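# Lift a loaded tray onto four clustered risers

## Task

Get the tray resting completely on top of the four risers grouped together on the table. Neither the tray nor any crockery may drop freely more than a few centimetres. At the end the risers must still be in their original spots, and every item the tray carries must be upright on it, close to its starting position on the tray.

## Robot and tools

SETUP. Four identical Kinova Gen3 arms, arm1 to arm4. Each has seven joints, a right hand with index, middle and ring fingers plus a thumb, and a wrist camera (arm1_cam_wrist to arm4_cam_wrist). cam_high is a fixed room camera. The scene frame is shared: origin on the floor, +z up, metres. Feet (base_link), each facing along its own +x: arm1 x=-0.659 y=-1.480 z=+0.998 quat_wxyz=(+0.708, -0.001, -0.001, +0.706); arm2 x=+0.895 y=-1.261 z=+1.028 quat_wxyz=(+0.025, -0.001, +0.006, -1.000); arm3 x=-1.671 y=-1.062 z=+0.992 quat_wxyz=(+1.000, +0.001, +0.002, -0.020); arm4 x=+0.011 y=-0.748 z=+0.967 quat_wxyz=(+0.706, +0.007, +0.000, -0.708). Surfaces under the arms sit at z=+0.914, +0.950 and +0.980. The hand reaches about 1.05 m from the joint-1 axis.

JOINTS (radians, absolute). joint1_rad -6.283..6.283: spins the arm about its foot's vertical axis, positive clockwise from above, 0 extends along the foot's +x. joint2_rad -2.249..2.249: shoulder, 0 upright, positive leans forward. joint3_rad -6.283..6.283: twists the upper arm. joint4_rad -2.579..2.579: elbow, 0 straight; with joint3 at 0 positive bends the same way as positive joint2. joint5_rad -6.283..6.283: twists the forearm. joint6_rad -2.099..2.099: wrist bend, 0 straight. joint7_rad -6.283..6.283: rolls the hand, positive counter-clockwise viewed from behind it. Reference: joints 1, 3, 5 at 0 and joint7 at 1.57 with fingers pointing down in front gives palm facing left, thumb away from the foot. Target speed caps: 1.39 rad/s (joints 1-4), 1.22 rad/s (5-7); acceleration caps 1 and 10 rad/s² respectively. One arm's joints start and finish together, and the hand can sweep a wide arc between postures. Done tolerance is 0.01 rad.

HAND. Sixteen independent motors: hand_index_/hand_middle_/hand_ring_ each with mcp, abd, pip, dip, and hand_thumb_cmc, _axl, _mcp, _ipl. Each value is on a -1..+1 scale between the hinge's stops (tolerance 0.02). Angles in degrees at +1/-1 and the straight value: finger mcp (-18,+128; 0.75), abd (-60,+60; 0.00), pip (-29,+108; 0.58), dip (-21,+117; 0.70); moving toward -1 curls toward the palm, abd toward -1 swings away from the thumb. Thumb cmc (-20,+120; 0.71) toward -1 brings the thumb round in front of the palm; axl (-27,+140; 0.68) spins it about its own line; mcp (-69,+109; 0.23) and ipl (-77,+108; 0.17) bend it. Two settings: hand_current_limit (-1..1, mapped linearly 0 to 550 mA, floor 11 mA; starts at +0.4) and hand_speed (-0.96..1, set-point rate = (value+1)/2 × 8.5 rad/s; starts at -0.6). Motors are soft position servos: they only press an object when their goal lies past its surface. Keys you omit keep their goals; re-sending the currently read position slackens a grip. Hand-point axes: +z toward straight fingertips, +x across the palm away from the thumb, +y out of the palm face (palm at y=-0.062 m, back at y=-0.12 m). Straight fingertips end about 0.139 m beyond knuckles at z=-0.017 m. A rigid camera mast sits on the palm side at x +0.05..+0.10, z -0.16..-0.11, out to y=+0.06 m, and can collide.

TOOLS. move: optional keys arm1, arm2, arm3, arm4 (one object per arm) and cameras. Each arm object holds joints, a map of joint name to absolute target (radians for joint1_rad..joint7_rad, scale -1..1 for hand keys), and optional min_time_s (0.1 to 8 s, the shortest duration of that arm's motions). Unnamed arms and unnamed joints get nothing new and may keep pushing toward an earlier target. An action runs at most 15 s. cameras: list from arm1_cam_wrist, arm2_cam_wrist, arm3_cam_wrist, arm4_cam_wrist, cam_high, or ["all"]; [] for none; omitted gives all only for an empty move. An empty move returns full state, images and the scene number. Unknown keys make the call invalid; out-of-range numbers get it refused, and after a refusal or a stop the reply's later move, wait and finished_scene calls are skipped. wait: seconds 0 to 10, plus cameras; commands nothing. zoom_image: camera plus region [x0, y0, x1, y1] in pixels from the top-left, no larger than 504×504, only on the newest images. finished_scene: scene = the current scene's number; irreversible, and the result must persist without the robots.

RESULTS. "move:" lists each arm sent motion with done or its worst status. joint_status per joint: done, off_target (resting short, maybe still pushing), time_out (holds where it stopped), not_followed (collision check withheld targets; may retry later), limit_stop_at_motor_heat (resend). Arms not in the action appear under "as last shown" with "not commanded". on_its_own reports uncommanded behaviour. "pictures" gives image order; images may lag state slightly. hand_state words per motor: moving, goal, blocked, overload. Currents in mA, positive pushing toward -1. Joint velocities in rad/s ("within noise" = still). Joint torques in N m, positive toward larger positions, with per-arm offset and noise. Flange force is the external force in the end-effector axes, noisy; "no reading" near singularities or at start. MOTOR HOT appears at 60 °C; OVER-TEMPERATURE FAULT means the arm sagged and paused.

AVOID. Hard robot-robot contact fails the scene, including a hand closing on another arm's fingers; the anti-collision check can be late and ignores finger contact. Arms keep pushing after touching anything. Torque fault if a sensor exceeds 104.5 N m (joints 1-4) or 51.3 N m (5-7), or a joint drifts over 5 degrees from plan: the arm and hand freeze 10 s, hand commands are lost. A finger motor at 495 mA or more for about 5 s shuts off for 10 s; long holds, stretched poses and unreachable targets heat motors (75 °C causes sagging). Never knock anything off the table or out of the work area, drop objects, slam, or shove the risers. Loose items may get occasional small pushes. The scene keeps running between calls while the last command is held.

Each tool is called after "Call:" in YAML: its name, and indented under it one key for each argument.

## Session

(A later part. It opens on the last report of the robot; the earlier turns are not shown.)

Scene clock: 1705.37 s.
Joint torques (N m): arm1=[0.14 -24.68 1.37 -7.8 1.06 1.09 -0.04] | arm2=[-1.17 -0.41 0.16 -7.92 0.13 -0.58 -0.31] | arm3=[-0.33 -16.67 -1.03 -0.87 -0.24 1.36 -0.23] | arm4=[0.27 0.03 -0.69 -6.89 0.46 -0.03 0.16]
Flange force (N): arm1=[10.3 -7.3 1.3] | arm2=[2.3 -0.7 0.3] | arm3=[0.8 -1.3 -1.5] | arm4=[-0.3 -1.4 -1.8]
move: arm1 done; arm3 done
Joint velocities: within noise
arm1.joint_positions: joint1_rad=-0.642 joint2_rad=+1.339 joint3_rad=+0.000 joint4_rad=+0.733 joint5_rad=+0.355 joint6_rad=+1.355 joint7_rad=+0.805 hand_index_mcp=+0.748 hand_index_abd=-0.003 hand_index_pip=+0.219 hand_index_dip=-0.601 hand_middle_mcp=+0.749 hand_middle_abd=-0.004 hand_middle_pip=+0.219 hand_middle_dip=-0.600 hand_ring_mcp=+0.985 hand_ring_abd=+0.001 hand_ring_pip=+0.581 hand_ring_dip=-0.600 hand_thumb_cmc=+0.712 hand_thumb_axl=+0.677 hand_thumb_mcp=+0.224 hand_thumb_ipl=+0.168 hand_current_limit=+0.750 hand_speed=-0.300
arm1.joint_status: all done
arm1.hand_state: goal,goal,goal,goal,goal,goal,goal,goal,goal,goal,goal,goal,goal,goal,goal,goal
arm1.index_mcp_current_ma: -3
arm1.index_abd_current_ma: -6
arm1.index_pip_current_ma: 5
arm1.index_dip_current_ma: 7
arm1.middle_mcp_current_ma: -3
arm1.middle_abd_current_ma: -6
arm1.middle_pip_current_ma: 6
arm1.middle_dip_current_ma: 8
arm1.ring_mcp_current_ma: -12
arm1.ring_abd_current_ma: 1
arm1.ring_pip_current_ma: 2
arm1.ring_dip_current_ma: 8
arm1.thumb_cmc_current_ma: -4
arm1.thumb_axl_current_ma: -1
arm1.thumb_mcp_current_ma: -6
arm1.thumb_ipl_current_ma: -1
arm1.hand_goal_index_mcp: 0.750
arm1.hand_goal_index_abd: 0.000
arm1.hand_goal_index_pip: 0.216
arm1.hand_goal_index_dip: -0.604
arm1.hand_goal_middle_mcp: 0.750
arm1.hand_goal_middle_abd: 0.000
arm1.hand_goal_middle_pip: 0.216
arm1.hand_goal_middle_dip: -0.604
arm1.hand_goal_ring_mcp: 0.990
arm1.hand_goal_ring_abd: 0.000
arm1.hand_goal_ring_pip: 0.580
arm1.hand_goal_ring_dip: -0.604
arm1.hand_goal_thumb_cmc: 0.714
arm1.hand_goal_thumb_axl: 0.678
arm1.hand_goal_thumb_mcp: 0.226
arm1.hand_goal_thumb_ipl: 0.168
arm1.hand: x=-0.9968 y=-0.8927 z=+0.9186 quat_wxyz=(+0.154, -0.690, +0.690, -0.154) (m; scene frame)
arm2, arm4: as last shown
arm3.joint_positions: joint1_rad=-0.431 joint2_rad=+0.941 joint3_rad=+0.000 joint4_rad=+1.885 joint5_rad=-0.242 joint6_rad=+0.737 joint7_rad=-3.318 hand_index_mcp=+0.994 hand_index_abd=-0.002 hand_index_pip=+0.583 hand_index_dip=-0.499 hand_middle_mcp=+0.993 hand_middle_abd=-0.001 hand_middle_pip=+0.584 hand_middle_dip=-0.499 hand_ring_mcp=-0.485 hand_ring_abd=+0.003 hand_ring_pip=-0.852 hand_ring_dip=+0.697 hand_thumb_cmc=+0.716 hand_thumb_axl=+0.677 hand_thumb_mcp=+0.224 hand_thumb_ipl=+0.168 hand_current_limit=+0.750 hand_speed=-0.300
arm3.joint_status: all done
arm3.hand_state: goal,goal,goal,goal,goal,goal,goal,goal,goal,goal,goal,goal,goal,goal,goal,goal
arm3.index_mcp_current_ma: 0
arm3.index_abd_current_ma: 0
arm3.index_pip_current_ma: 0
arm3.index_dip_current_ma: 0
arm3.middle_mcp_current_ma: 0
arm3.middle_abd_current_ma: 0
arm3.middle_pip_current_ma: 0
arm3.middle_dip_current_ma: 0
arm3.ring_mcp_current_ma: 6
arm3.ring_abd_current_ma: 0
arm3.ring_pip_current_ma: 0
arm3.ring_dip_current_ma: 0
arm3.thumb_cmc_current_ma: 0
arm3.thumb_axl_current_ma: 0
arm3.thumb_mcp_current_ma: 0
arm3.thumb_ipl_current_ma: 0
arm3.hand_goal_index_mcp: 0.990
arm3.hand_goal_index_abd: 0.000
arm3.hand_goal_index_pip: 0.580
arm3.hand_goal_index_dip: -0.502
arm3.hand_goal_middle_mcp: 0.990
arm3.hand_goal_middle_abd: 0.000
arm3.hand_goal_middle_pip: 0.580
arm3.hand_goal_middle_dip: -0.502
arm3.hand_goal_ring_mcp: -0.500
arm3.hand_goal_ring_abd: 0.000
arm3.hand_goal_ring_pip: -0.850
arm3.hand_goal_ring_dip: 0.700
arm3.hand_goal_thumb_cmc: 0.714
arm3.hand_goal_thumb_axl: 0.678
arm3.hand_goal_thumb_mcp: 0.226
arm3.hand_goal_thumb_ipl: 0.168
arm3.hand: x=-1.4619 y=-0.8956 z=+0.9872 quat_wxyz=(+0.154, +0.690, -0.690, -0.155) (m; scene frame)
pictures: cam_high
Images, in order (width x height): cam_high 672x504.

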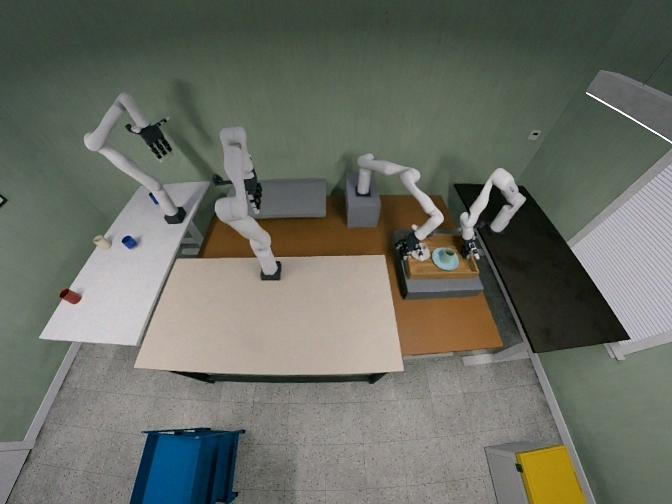

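Call:
move:
  arm1: {"joints":{"joint2_rad":1.3429,"joint4_rad":0.7318,"joint5_rad":0.3549,"joint6_rad":1.3521,"joint7_rad":0.8038},"min_time_s":1}
  arm3: {"joints":{"joint2_rad":0.9473,"joint4_rad":1.8842,"joint5_rad":-0.2432,"joint6_rad":0.7320,"joint7_rad":-3.3164},"min_time_s":1}

Call:
move:
  arm1: {"joints":{"joint1_rad":-0.5971,"joint2_rad":1.2856,"joint4_rad":0.8759,"joint5_rad":0.3769,"joint6_rad":1.2575,"joint7_rad":0.8087},"min_time_s":3}
  arm3: {"joints":{"joint1_rad":-0.4010,"joint2_rad":0.9775,"joint4_rad":1.7592,"joint5_rad":-0.2042,"joint6_rad":0.8267,"joint7_rad":-3.3318},"min_time_s":3}
  cameras: ["cam_high","arm1_cam_wrist","arm3_cam_wrist"]

Scene clock: 1726.17 s.
Joint torques (N m): arm1=[-0.93 -24.23 0.52 -7.93 0.6 0.56 0.08] | arm2=[-1.15 -0.42 0.15 -7.87 0.15 -0.56 -0.32] | arm3=[-0.3 -16.72 -1.03 -0.86 -0.24 1.4 -0.24] | arm4=[0.26 0 -0.68 -6.93 0.44 -0.03 0.15]
Flange force (N): arm1=[10.0 -9.2 0.7] | arm2=[2.2 -0.8 0.2] | arm3=[0.8 -1.2 -1.3] | arm4=[-0.3 -1.4 -1.7]
move: arm1 done; arm3 done
Joint velocities: within noise
arm1.joint_positions: joint1_rad=-0.642 joint2_rad=+1.343 joint3_rad=+0.000 joint4_rad=+0.732 joint5_rad=+0.355 joint6_rad=+1.352 joint7_rad=+0.804 hand_index_mcp=+0.759 hand_index_abd=-0.003 hand_index_pip=+0.219 hand_index_dip=-0.601 hand_middle_mcp=+0.749 hand_middle_abd=-0.003 hand_middle_pip=+0.219 hand_middle_dip=-0.600 hand_ring_mcp=+0.985 hand_ring_abd=+0.001 hand_ring_pip=+0.581 hand_ring_dip=-0.600 hand_thumb_cmc=+0.712 hand_thumb_axl=+0.677 hand_thumb_mcp=+0.224 hand_thumb_ipl=+0.168 hand_current_limit=+0.750 hand_speed=-0.300
arm1.joint_status: all done
arm1.hand_state: goal,goal,goal,goal,goal,goal,goal,goal,goal,goal,goal,goal,goal,goal,goal,goal
arm1.index_mcp_current_ma: 23
arm1.index_abd_current_ma: -5
arm1.index_pip_current_ma: 5
arm1.index_dip_current_ma: 7
arm1.middle_mcp_current_ma: -3
arm1.middle_abd_current_ma: -6
arm1.middle_pip_current_ma: 6
arm1.middle_dip_current_ma: 8
arm1.ring_mcp_current_ma: -12
arm1.ring_abd_current_ma: 1
arm1.ring_pip_current_ma: 2
arm1.ring_dip_current_ma: 8
arm1.thumb_cmc_current_ma: -4
arm1.thumb_axl_current_ma: -1
arm1.thumb_mcp_current_ma: -6
arm1.thumb_ipl_current_ma: -1
arm1.hand_goal_index_mcp: 0.750
arm1.hand_goal_index_abd: 0.000
arm1.hand_goal_index_pip: 0.216
arm1.hand_goal_index_dip: -0.604
arm1.hand_goal_middle_mcp: 0.750
arm1.hand_goal_middle_abd: 0.000
arm1.hand_goal_middle_pip: 0.216
arm1.hand_goal_middle_dip: -0.604
arm1.hand_goal_ring_mcp: 0.990
arm1.hand_goal_ring_abd: 0.000
arm1.hand_goal_ring_pip: 0.580
arm1.hand_goal_ring_dip: -0.604
arm1.hand_goal_thumb_cmc: 0.714
arm1.hand_goal_thumb_axl: 0.678
arm1.hand_goal_thumb_mcp: 0.226
arm1.hand_goal_thumb_ipl: 0.168
arm1.hand: x=-0.9967 y=-0.8927 z=+0.9161 quat_wxyz=(+0.154, -0.690, +0.690, -0.154) (m; scene frame)
arm2, arm4: as last shown
arm3.joint_positions: joint1_rad=-0.431 joint2_rad=+0.947 joint3_rad=+0.000 joint4_rad=+1.884 joint5_rad=-0.243 joint6_rad=+0.732 joint7_rad=-3.316 hand_index_mcp=+0.994 hand_index_abd=-0.002 hand_index_pip=+0.583 hand_index_dip=-0.499 hand_middle_mcp=+0.993 hand_middle_abd=-0.001 hand_middle_pip=+0.584 hand_middle_dip=-0.499 hand_ring_mcp=-0.485 hand_ring_abd=+0.003 hand_ring_pip=-0.852 hand_ring_dip=+0.697 hand_thumb_cmc=+0.716 hand_thumb_axl=+0.677 hand_thumb_mcp=+0.224 hand_thumb_ipl=+0.168 hand_current_limit=+0.750 hand_speed=-0.300
arm3.joint_status: all done
arm3.hand_state: goal,goal,goal,goal,goal,goal,goal,goal,goal,goal,goal,goal,goal,goal,goal,goal
arm3.index_mcp_current_ma: 0
arm3.index_abd_current_ma: 0
arm3.index_pip_current_ma: 0
arm3.index_dip_current_ma: 0
arm3.middle_mcp_current_ma: 0
arm3.middle_abd_current_ma: 0
arm3.middle_pip_current_ma: 0
arm3.middle_dip_current_ma: 0
arm3.ring_mcp_current_ma: 6
arm3.ring_abd_current_ma: 0
arm3.ring_pip_current_ma: 0
arm3.ring_dip_current_ma: 0
arm3.thumb_cmc_current_ma: 0
arm3.thumb_axl_current_ma: 0
arm3.thumb_mcp_current_ma: 0
arm3.thumb_ipl_current_ma: 0
arm3.hand_goal_index_mcp: 0.990
arm3.hand_goal_index_abd: 0.000
arm3.hand_goal_index_pip: 0.580
arm3.hand_goal_index_dip: -0.502
arm3.hand_goal_middle_mcp: 0.990
arm3.hand_goal_middle_abd: 0.000
arm3.hand_goal_middle_pip: 0.580
arm3.hand_goal_middle_dip: -0.502
arm3.hand_goal_ring_mcp: -0.500
arm3.hand_goal_ring_abd: 0.000
arm3.hand_goal_ring_pip: -0.850
arm3.hand_goal_ring_dip: 0.700
arm3.hand_goal_thumb_cmc: 0.714
arm3.hand_goal_thumb_axl: 0.678
arm3.hand_goal_thumb_mcp: 0.226
arm3.hand_goal_thumb_ipl: 0.168
arm3.hand: x=-1.4619 y=-0.8956 z=+0.9847 quat_wxyz=(+0.154, +0.690, -0.690, -0.155) (m; scene frame)
pictures: none

Scene clock: 1729.47 s.
Joint torques (N m): arm1=[0.32 -24.2 1.49 -7.44 1.12 1.15 -0.06] | arm2=[-1.14 -0.42 0.16 -7.9 0.13 -0.59 -0.29] | arm3=[-0.3 -17.83 -1.04 -1.54 -0.28 1.39 -0.25] | arm4=[0.26 0.09 -0.67 -6.94 0.49 -0.03 0.11]
Flange force (N): arm1=[8.9 -5.4 0.9] | arm2=[2.3 -0.6 0.2] | arm3=[0.7 -1.4 -1.2] | arm4=[-0.1 -1.5 -1.5]
move: arm1 done; arm3 done
Joint velocities: within noise
arm1.joint_positions: joint1_rad=-0.597 joint2_rad=+1.286 joint3_rad=+0.000 joint4_rad=+0.876 joint5_rad=+0.377 joint6_rad=+1.257 joint7_rad=+0.809 hand_index_mcp=+0.748 hand_index_abd=-0.003 hand_index_pip=+0.219 hand_index_dip=-0.601 hand_middle_mcp=+0.749 hand_middle_abd=-0.003 hand_middle_pip=+0.219 hand_middle_dip=-0.600 hand_ring_mcp=+0.985 hand_ring_abd=+0.001 hand_ring_pip=+0.581 hand_ring_dip=-0.600 hand_thumb_cmc=+0.712 hand_thumb_axl=+0.677 hand_thumb_mcp=+0.224 hand_thumb_ipl=+0.168 hand_current_limit=+0.750 hand_speed=-0.300
arm1.joint_status: all done
arm1.hand_state: goal,goal,goal,goal,goal,goal,goal,goal,goal,goal,goal,goal,goal,goal,goal,goal
arm1.index_mcp_current_ma: -3
arm1.index_abd_current_ma: -5
arm1.index_pip_current_ma: 5
arm1.index_dip_current_ma: 7
arm1.middle_mcp_current_ma: -3
arm1.middle_abd_current_ma: -6
arm1.middle_pip_current_ma: 6
arm1.middle_dip_current_ma: 8
arm1.ring_mcp_current_ma: -12
arm1.ring_abd_current_ma: 1
arm1.ring_pip_current_ma: 2
arm1.ring_dip_current_ma: 8
arm1.thumb_cmc_current_ma: -4
arm1.thumb_axl_current_ma: -1
arm1.thumb_mcp_current_ma: -6
arm1.thumb_ipl_current_ma: -1
arm1.hand_goal_index_mcp: 0.750
arm1.hand_goal_index_abd: 0.000
arm1.hand_goal_index_pip: 0.216
arm1.hand_goal_index_dip: -0.604
arm1.hand_goal_middle_mcp: 0.750
arm1.hand_goal_middle_abd: 0.000
arm1.hand_goal_middle_pip: 0.216
arm1.hand_goal_middle_dip: -0.604
arm1.hand_goal_ring_mcp: 0.990
arm1.hand_goal_ring_abd: 0.000
arm1.hand_goal_ring_pip: 0.580
arm1.hand_goal_ring_dip: -0.604
arm1.hand_goal_thumb_cmc: 0.714
arm1.hand_goal_thumb_axl: 0.678
arm1.hand_goal_thumb_mcp: 0.226
arm1.hand_goal_thumb_ipl: 0.168
arm1.hand: x=-0.9598 y=-0.8927 z=+0.9162 quat_wxyz=(+0.154, -0.690, +0.690, -0.154) (m; scene frame)
arm2, arm4: as last shown
arm3.joint_positions: joint1_rad=-0.401 joint2_rad=+0.978 joint3_rad=+0.000 joint4_rad=+1.759 joint5_rad=-0.204 joint6_rad=+0.827 joint7_rad=-3.332 hand_index_mcp=+0.993 hand_index_abd=-0.002 hand_index_pip=+0.583 hand_index_dip=-0.499 hand_middle_mcp=+0.993 hand_middle_abd=-0.001 hand_middle_pip=+0.584 hand_middle_dip=-0.499 hand_ring_mcp=-0.485 hand_ring_abd=+0.003 hand_ring_pip=-0.852 hand_ring_dip=+0.697 hand_thumb_cmc=+0.716 hand_thumb_axl=+0.677 hand_thumb_mcp=+0.224 hand_thumb_ipl=+0.168 hand_current_limit=+0.750 hand_speed=-0.300
arm3.joint_status: all done
arm3.hand_state: goal,goal,goal,goal,goal,goal,goal,goal,goal,goal,goal,goal,goal,goal,goal,goal
arm3.index_mcp_current_ma: 0
arm3.index_abd_current_ma: 0
arm3.index_pip_current_ma: 0
arm3.index_dip_current_ma: 0
arm3.middle_mcp_current_ma: 0
arm3.middle_abd_current_ma: 0
arm3.middle_pip_current_ma: 0
arm3.middle_dip_current_ma: 0
arm3.ring_mcp_current_ma: 6
arm3.ring_abd_current_ma: 0
arm3.ring_pip_current_ma: 0
arm3.ring_dip_current_ma: 0
arm3.thumb_cmc_current_ma: 0
arm3.thumb_axl_current_ma: 0
arm3.thumb_mcp_current_ma: 0
arm3.thumb_ipl_current_ma: 0
arm3.hand_goal_index_mcp: 0.990
arm3.hand_goal_index_abd: 0.000
arm3.hand_goal_index_pip: 0.580
arm3.hand_goal_index_dip: -0.502
arm3.hand_goal_middle_mcp: 0.990
arm3.hand_goal_middle_abd: 0.000
arm3.hand_goal_middle_pip: 0.580
arm3.hand_goal_middle_dip: -0.502
arm3.hand_goal_ring_mcp: -0.500
arm3.hand_goal_ring_abd: 0.000
arm3.hand_goal_ring_pip: -0.850
arm3.hand_goal_ring_dip: 0.700
arm3.hand_goal_thumb_cmc: 0.714
arm3.hand_goal_thumb_axl: 0.678
arm3.hand_goal_thumb_mcp: 0.226
arm3.hand_goal_thumb_ipl: 0.168
arm3.hand: x=-1.4249 y=-0.8956 z=+0.9845 quat_wxyz=(+0.154, +0.690, -0.690, -0.155) (m; scene frame)
pictures: arm1_cam_wrist, arm3_cam_wrist, cam_high
Images, in order (width x height): arm1_cam_wrist 672x504, arm3_cam_wrist 672x504, cam_high 672x504.

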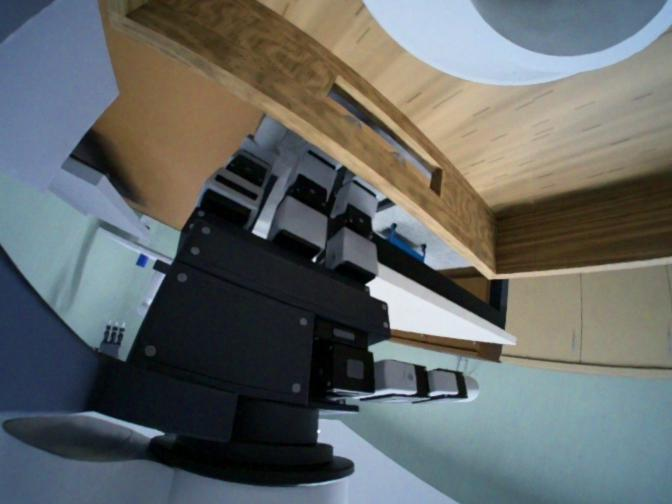

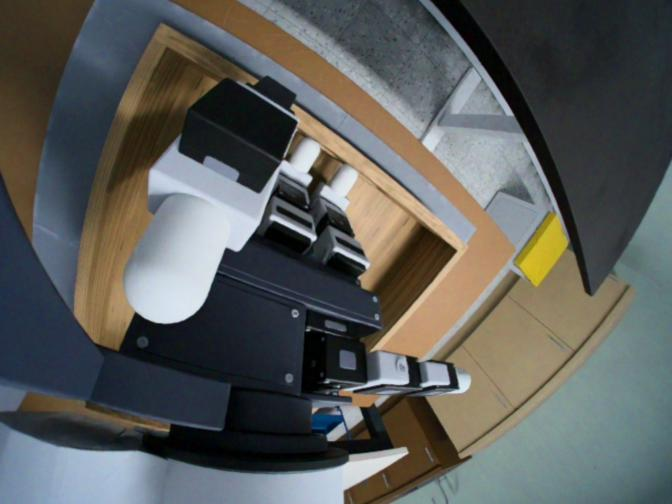

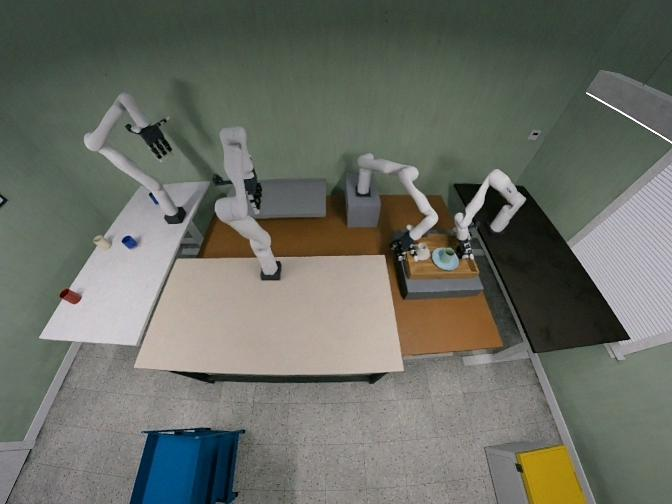

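Call:
move:
  arm1: {"joints":{"joint1_rad":-0.5101,"joint2_rad":1.2128,"joint4_rad":1.0689,"joint5_rad":0.4229,"joint6_rad":1.1199,"joint7_rad":0.8270},"min_time_s":2.5}
  arm3: {"joints":{"joint1_rad":-0.3939,"joint2_rad":0.9895,"joint4_rad":1.7199,"joint5_rad":-0.1967,"joint6_rad":0.8543,"joint7_rad":-3.3339},"min_time_s":1.5}
  cameras: ["cam_high","arm3_cam_wrist"]

Call:
zoom_image:
  camera: "cam_high"
  region: [385, 220, 495, 310]

Call:
zoom_image:
  camera: "arm3_cam_wrist"
  region: [200, 60, 480, 300]

Scene clock: 1736.37 s.
Joint torques (N m): arm1=[0.22 -23.23 1.47 -6.81 1.09 1.17 -0.05] | arm2=[-1.18 -0.38 0.16 -7.93 0.14 -0.57 -0.32] | arm3=[-0.33 -18.15 -0.96 -1.7 -0.29 1.39 -0.28] | arm4=[0.26 0.03 -0.65 -6.95 0.49 0.01 0.16]
Flange force (N): arm1=[7.2 -3.8 0.3] | arm2=[2.4 -0.7 0.4] | arm3=[0.7 -1.5 -1.2] | arm4=[-0.3 -1.2 -1.4]
move: arm1 done; arm3 done
Joint velocities: within noise
arm1.joint_positions: joint1_rad=-0.510 joint2_rad=+1.213 joint3_rad=+0.000 joint4_rad=+1.069 joint5_rad=+0.423 joint6_rad=+1.120 joint7_rad=+0.827 hand_index_mcp=+0.748 hand_index_abd=-0.003 hand_index_pip=+0.219 hand_index_dip=-0.601 hand_middle_mcp=+0.748 hand_middle_abd=-0.003 hand_middle_pip=+0.219 hand_middle_dip=-0.600 hand_ring_mcp=+0.985 hand_ring_abd=+0.001 hand_ring_pip=+0.581 hand_ring_dip=-0.600 hand_thumb_cmc=+0.712 hand_thumb_axl=+0.677 hand_thumb_mcp=+0.224 hand_thumb_ipl=+0.168 hand_current_limit=+0.750 hand_speed=-0.300
arm1.joint_status: all done
arm1.hand_state: goal,goal,goal,goal,goal,goal,goal,goal,goal,goal,goal,goal,goal,goal,goal,goal
arm1.index_mcp_current_ma: -3
arm1.index_abd_current_ma: -5
arm1.index_pip_current_ma: 5
arm1.index_dip_current_ma: 7
arm1.middle_mcp_current_ma: -3
arm1.middle_abd_current_ma: -6
arm1.middle_pip_current_ma: 6
arm1.middle_dip_current_ma: 8
arm1.ring_mcp_current_ma: -12
arm1.ring_abd_current_ma: 1
arm1.ring_pip_current_ma: 2
arm1.ring_dip_current_ma: 8
arm1.thumb_cmc_current_ma: -4
arm1.thumb_axl_current_ma: -1
arm1.thumb_mcp_current_ma: -6
arm1.thumb_ipl_current_ma: -1
arm1.hand_goal_index_mcp: 0.750
arm1.hand_goal_index_abd: 0.000
arm1.hand_goal_index_pip: 0.216
arm1.hand_goal_index_dip: -0.604
arm1.hand_goal_middle_mcp: 0.750
arm1.hand_goal_middle_abd: 0.000
arm1.hand_goal_middle_pip: 0.216
arm1.hand_goal_middle_dip: -0.604
arm1.hand_goal_ring_mcp: 0.990
arm1.hand_goal_ring_abd: 0.000
arm1.hand_goal_ring_pip: 0.580
arm1.hand_goal_ring_dip: -0.604
arm1.hand_goal_thumb_cmc: 0.714
arm1.hand_goal_thumb_axl: 0.678
arm1.hand_goal_thumb_mcp: 0.226
arm1.hand_goal_thumb_ipl: 0.168
arm1.hand: x=-0.8935 y=-0.8928 z=+0.9154 quat_wxyz=(+0.154, -0.690, +0.690, -0.154) (m; scene frame)
arm2, arm4: as last shown
arm3.joint_positions: joint1_rad=-0.394 joint2_rad=+0.989 joint3_rad=+0.000 joint4_rad=+1.720 joint5_rad=-0.197 joint6_rad=+0.854 joint7_rad=-3.334 hand_index_mcp=+0.993 hand_index_abd=-0.002 hand_index_pip=+0.583 hand_index_dip=-0.499 hand_middle_mcp=+0.993 hand_middle_abd=-0.001 hand_middle_pip=+0.584 hand_middle_dip=-0.499 hand_ring_mcp=-0.485 hand_ring_abd=+0.003 hand_ring_pip=-0.852 hand_ring_dip=+0.697 hand_thumb_cmc=+0.716 hand_thumb_axl=+0.677 hand_thumb_mcp=+0.224 hand_thumb_ipl=+0.168 hand_current_limit=+0.750 hand_speed=-0.300
arm3.joint_status: all done
arm3.hand_state: goal,goal,goal,goal,goal,goal,goal,goal,goal,goal,goal,goal,goal,goal,goal,goal
arm3.index_mcp_current_ma: 0
arm3.index_abd_current_ma: 0
arm3.index_pip_current_ma: 0
arm3.index_dip_current_ma: 0
arm3.middle_mcp_current_ma: 0
arm3.middle_abd_current_ma: 0
arm3.middle_pip_current_ma: 0
arm3.middle_dip_current_ma: 0
arm3.ring_mcp_current_ma: 6
arm3.ring_abd_current_ma: 0
arm3.ring_pip_current_ma: 0
arm3.ring_dip_current_ma: 0
arm3.thumb_cmc_current_ma: 0
arm3.thumb_axl_current_ma: 0
arm3.thumb_mcp_current_ma: 0
arm3.thumb_ipl_current_ma: 0
arm3.hand_goal_index_mcp: 0.990
arm3.hand_goal_index_abd: 0.000
arm3.hand_goal_index_pip: 0.580
arm3.hand_goal_index_dip: -0.502
arm3.hand_goal_middle_mcp: 0.990
arm3.hand_goal_middle_abd: 0.000
arm3.hand_goal_middle_pip: 0.580
arm3.hand_goal_middle_dip: -0.502
arm3.hand_goal_ring_mcp: -0.500
arm3.hand_goal_ring_abd: 0.000
arm3.hand_goal_ring_pip: -0.850
arm3.hand_goal_ring_dip: 0.700
arm3.hand_goal_thumb_cmc: 0.714
arm3.hand_goal_thumb_axl: 0.678
arm3.hand_goal_thumb_mcp: 0.226
arm3.hand_goal_thumb_ipl: 0.168
arm3.hand: x=-1.4140 y=-0.8949 z=+0.9839 quat_wxyz=(+0.154, +0.690, -0.690, -0.156) (m; scene frame)
pictures: arm3_cam_wrist, cam_high
Images, in order (width x height): arm3_cam_wrist 672x504, cam_high 672x504.

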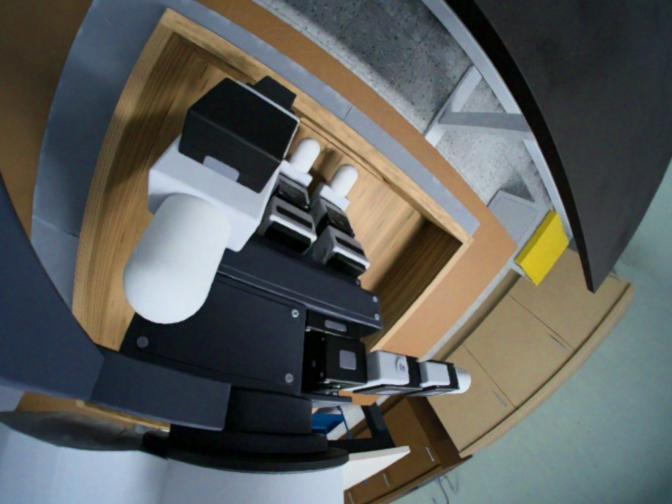

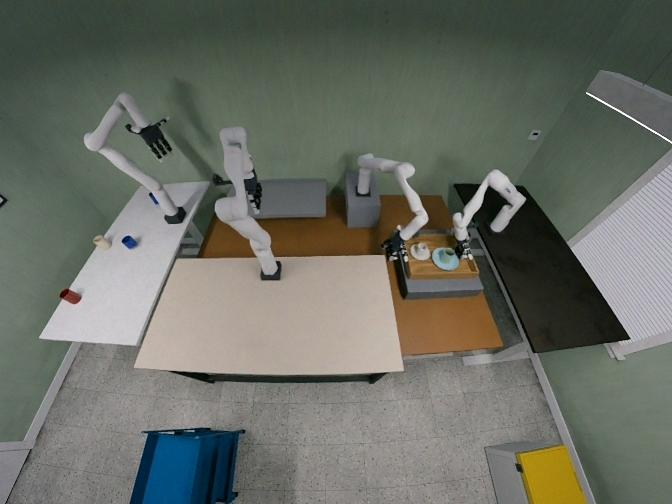

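Scaled by 4.582 from the camera's 672x504 image, which has a finer 960x720 frame.

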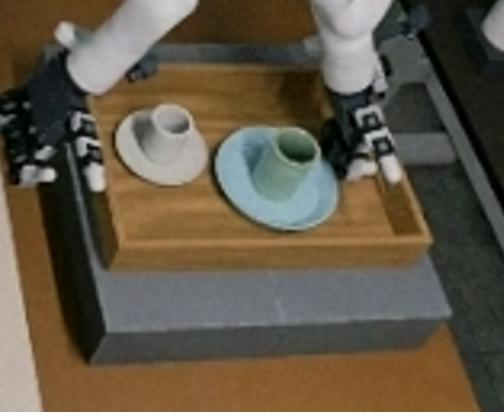

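Scaled by 1.800 from the camera's 672x504 image, which has a finer 960x720 frame.

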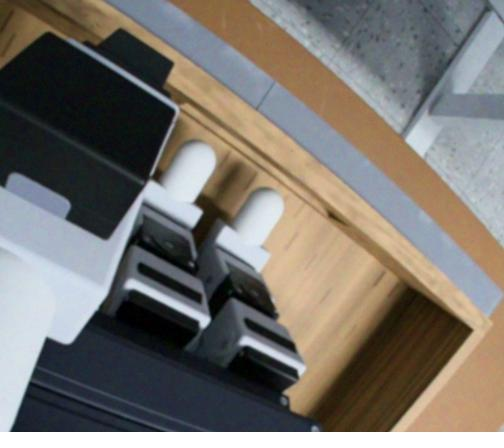

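Call:
move:
  arm1: {"joints":{"joint1_rad":-0.5101,"joint2_rad":0.9972,"joint4_rad":1.0530,"joint5_rad":0.3899,"joint6_rad":1.3327,"joint7_rad":0.9241},"min_time_s":3}
  arm3: {"joints":{"joint1_rad":-0.3930,"joint2_rad":0.8811,"joint4_rad":1.7319,"joint5_rad":-0.1807,"joint6_rad":0.9489,"joint7_rad":-3.3577},"min_time_s":2}

Call:
move:
  arm3: {"joints":{"joint1_rad":-0.3930,"joint2_rad":0.7063,"joint4_rad":1.7034,"joint5_rad":-0.1608,"joint6_rad":1.1493,"joint7_rad":-3.3975},"min_time_s":2.5}
  cameras: ["cam_high","arm3_cam_wrist"]

Call:
zoom_image:
  camera: "cam_high"
  region: [385, 220, 495, 310]

Scene clock: 1759.40 s.
Joint torques (N m): arm1=[0.27 -22.45 1.37 -7.93 1.24 1.07 -0.03] | arm2=[-1.16 -0.43 0.12 -7.9 0.14 -0.58 -0.33] | arm3=[-0.29 -17.63 -1 -2.43 -0.32 1.36 -0.28] | arm4=[0.28 0.05 -0.68 -6.93 0.47 -0.01 0.16]
Flange force (N): arm1=[7.6 -3.1 2.0] | arm2=[2.3 -0.9 0.2] | arm3=[0.7 -1.4 -1.3] | arm4=[-0.2 -1.4 -1.6]
move: arm1 done; arm3 done
Joint velocities: within noise
arm1.joint_positions: joint1_rad=-0.510 joint2_rad=+0.997 joint3_rad=+0.000 joint4_rad=+1.053 joint5_rad=+0.390 joint6_rad=+1.333 joint7_rad=+0.924 hand_index_mcp=+0.748 hand_index_abd=-0.003 hand_index_pip=+0.219 hand_index_dip=-0.601 hand_middle_mcp=+0.748 hand_middle_abd=-0.003 hand_middle_pip=+0.219 hand_middle_dip=-0.600 hand_ring_mcp=+0.985 hand_ring_abd=+0.001 hand_ring_pip=+0.581 hand_ring_dip=-0.600 hand_thumb_cmc=+0.712 hand_thumb_axl=+0.677 hand_thumb_mcp=+0.224 hand_thumb_ipl=+0.168 hand_current_limit=+0.750 hand_speed=-0.300
arm1.joint_status: all done
arm1.hand_state: goal,goal,goal,goal,goal,goal,goal,goal,goal,goal,goal,goal,goal,goal,goal,goal
arm1.index_mcp_current_ma: -4
arm1.index_abd_current_ma: -5
arm1.index_pip_current_ma: 5
arm1.index_dip_current_ma: 7
arm1.middle_mcp_current_ma: -3
arm1.middle_abd_current_ma: -6
arm1.middle_pip_current_ma: 6
arm1.middle_dip_current_ma: 8
arm1.ring_mcp_current_ma: -12
arm1.ring_abd_current_ma: 1
arm1.ring_pip_current_ma: 2
arm1.ring_dip_current_ma: 8
arm1.thumb_cmc_current_ma: -4
arm1.thumb_axl_current_ma: -1
arm1.thumb_mcp_current_ma: -6
arm1.thumb_ipl_current_ma: -1
arm1.hand_goal_index_mcp: 0.750
arm1.hand_goal_index_abd: 0.000
arm1.hand_goal_index_pip: 0.216
arm1.hand_goal_index_dip: -0.604
arm1.hand_goal_middle_mcp: 0.750
arm1.hand_goal_middle_abd: 0.000
arm1.hand_goal_middle_pip: 0.216
arm1.hand_goal_middle_dip: -0.604
arm1.hand_goal_ring_mcp: 0.990
arm1.hand_goal_ring_abd: 0.000
arm1.hand_goal_ring_pip: 0.580
arm1.hand_goal_ring_dip: -0.604
arm1.hand_goal_thumb_cmc: 0.714
arm1.hand_goal_thumb_axl: 0.678
arm1.hand_goal_thumb_mcp: 0.226
arm1.hand_goal_thumb_ipl: 0.168
arm1.hand: x=-0.8940 y=-0.8928 z=+1.0565 quat_wxyz=(+0.154, -0.690, +0.690, -0.154) (m; scene frame)
arm2, arm4: as last shown
arm3.joint_positions: joint1_rad=-0.393 joint2_rad=+0.881 joint3_rad=+0.000 joint4_rad=+1.732 joint5_rad=-0.181 joint6_rad=+0.949 joint7_rad=-3.358 hand_index_mcp=+0.993 hand_index_abd=-0.002 hand_index_pip=+0.583 hand_index_dip=-0.499 hand_middle_mcp=+0.993 hand_middle_abd=-0.001 hand_middle_pip=+0.584 hand_middle_dip=-0.499 hand_ring_mcp=-0.485 hand_ring_abd=+0.003 hand_ring_pip=-0.852 hand_ring_dip=+0.697 hand_thumb_cmc=+0.716 hand_thumb_axl=+0.677 hand_thumb_mcp=+0.224 hand_thumb_ipl=+0.168 hand_current_limit=+0.750 hand_speed=-0.300
arm3.joint_status: all done
arm3.hand_state: goal,goal,goal,goal,goal,goal,goal,goal,goal,goal,goal,goal,goal,goal,goal,goal
arm3.index_mcp_current_ma: 0
arm3.index_abd_current_ma: 0
arm3.index_pip_current_ma: 0
arm3.index_dip_current_ma: 0
arm3.middle_mcp_current_ma: 0
arm3.middle_abd_current_ma: 0
arm3.middle_pip_current_ma: 0
arm3.middle_dip_current_ma: 0
arm3.ring_mcp_current_ma: 6
arm3.ring_abd_current_ma: 0
arm3.ring_pip_current_ma: 0
arm3.ring_dip_current_ma: 0
arm3.thumb_cmc_current_ma: 0
arm3.thumb_axl_current_ma: 0
arm3.thumb_mcp_current_ma: 0
arm3.thumb_ipl_current_ma: 0
arm3.hand_goal_index_mcp: 0.990
arm3.hand_goal_index_abd: 0.000
arm3.hand_goal_index_pip: 0.580
arm3.hand_goal_index_dip: -0.502
arm3.hand_goal_middle_mcp: 0.990
arm3.hand_goal_middle_abd: 0.000
arm3.hand_goal_middle_pip: 0.580
arm3.hand_goal_middle_dip: -0.502
arm3.hand_goal_ring_mcp: -0.500
arm3.hand_goal_ring_abd: 0.000
arm3.hand_goal_ring_pip: -0.850
arm3.hand_goal_ring_dip: 0.700
arm3.hand_goal_thumb_cmc: 0.714
arm3.hand_goal_thumb_axl: 0.678
arm3.hand_goal_thumb_mcp: 0.226
arm3.hand_goal_thumb_ipl: 0.168
arm3.hand: x=-1.4137 y=-0.8957 z=+1.0345 quat_wxyz=(+0.154, +0.690, -0.690, -0.155) (m; scene frame)
pictures: none

Scene clock: 1762.20 s.
Joint torques (N m): arm1=[0.27 -22.41 1.36 -7.97 1.17 1.02 -0.02] | arm2=[-1.17 -0.38 0.17 -7.87 0.15 -0.56 -0.3] | arm3=[-0.24 -16.66 -1 -3.86 -0.41 1.34 -0.27] | arm4=[0.26 0.04 -0.67 -6.94 0.48 -0.05 0.11]
Flange force (N): arm1=[7.8 -3.2 1.9] | arm2=[2.3 -0.6 0.2] | arm3=[0.8 -1.1 -1.3] | arm4=[-0.2 -1.5 -1.6]
move: arm3 done
Joint velocities: within noise
arm1, arm2, arm4: as last shown
arm3.joint_positions: joint1_rad=-0.393 joint2_rad=+0.706 joint3_rad=+0.000 joint4_rad=+1.703 joint5_rad=-0.161 joint6_rad=+1.149 joint7_rad=-3.397 hand_index_mcp=+0.993 hand_index_abd=-0.002 hand_index_pip=+0.583 hand_index_dip=-0.499 hand_middle_mcp=+0.993 hand_middle_abd=-0.001 hand_middle_pip=+0.584 hand_middle_dip=-0.499 hand_ring_mcp=-0.485 hand_ring_abd=+0.003 hand_ring_pip=-0.852 hand_ring_dip=+0.697 hand_thumb_cmc=+0.716 hand_thumb_axl=+0.677 hand_thumb_mcp=+0.224 hand_thumb_ipl=+0.168 hand_current_limit=+0.750 hand_speed=-0.300
arm3.joint_status: all done
arm3.hand_state: goal,goal,goal,goal,goal,goal,goal,goal,goal,goal,goal,goal,goal,goal,goal,goal
arm3.index_mcp_current_ma: 0
arm3.index_abd_current_ma: 0
arm3.index_pip_current_ma: 0
arm3.index_dip_current_ma: 0
arm3.middle_mcp_current_ma: 0
arm3.middle_abd_current_ma: 0
arm3.middle_pip_current_ma: 0
arm3.middle_dip_current_ma: 0
arm3.ring_mcp_current_ma: 6
arm3.ring_abd_current_ma: 0
arm3.ring_pip_current_ma: 0
arm3.ring_dip_current_ma: 0
arm3.thumb_cmc_current_ma: 0
arm3.thumb_axl_current_ma: 0
arm3.thumb_mcp_current_ma: 0
arm3.thumb_ipl_current_ma: 0
arm3.hand_goal_index_mcp: 0.990
arm3.hand_goal_index_abd: 0.000
arm3.hand_goal_index_pip: 0.580
arm3.hand_goal_index_dip: -0.502
arm3.hand_goal_middle_mcp: 0.990
arm3.hand_goal_middle_abd: 0.000
arm3.hand_goal_middle_pip: 0.580
arm3.hand_goal_middle_dip: -0.502
arm3.hand_goal_ring_mcp: -0.500
arm3.hand_goal_ring_abd: 0.000
arm3.hand_goal_ring_pip: -0.850
arm3.hand_goal_ring_dip: 0.700
arm3.hand_goal_thumb_cmc: 0.714
arm3.hand_goal_thumb_axl: 0.678
arm3.hand_goal_thumb_mcp: 0.226
arm3.hand_goal_thumb_ipl: 0.168
arm3.hand: x=-1.4133 y=-0.8958 z=+1.1244 quat_wxyz=(+0.154, +0.690, -0.690, -0.155) (m; scene frame)
pictures: arm3_cam_wrist, cam_high
Images, in order (width x height): arm3_cam_wrist 672x504, cam_high 672x504.

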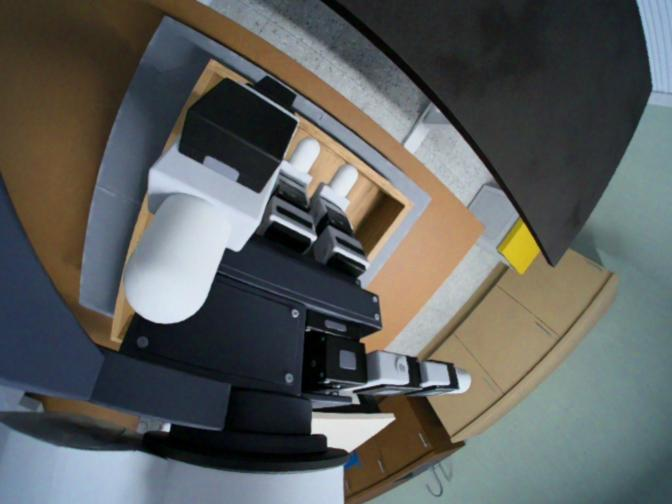

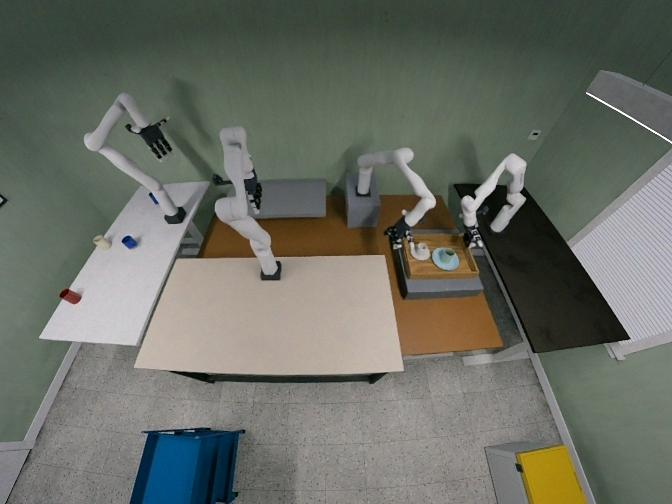

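Scaled by 4.582 from the camera's 672x504 image, which has a finer 960x720 frame.

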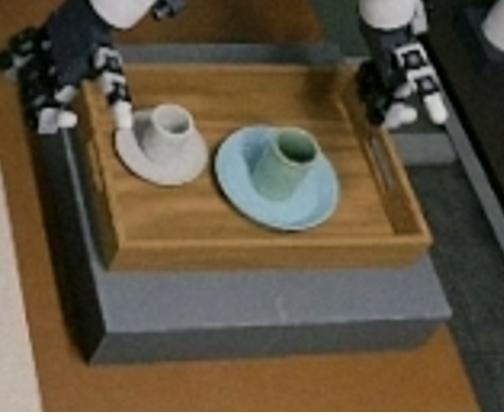

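Call:
zoom_image:
  camera: "arm3_cam_wrist"
  region: [80, 10, 460, 350]

Call:
zoom_image:
  camera: "cam_high"
  region: [440, 220, 500, 300]

Scaled by 1.326 from the camera's 672x504 image, which has a finer 960x720 frame.

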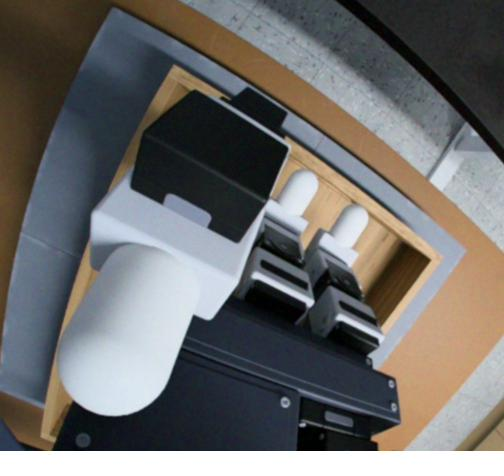

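Scaled by 6.300 from the camera's 672x504 image, which has a finer 960x720 frame.

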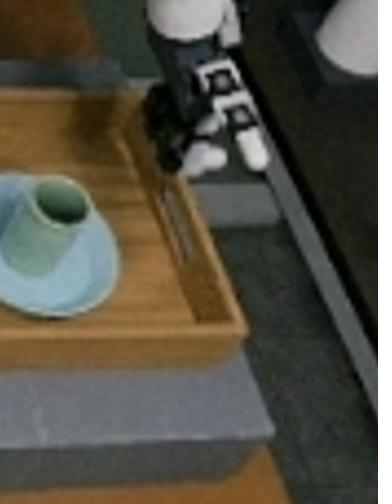

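Call:
finished_scene:
  scene: 2

The scene is finished: the task was done.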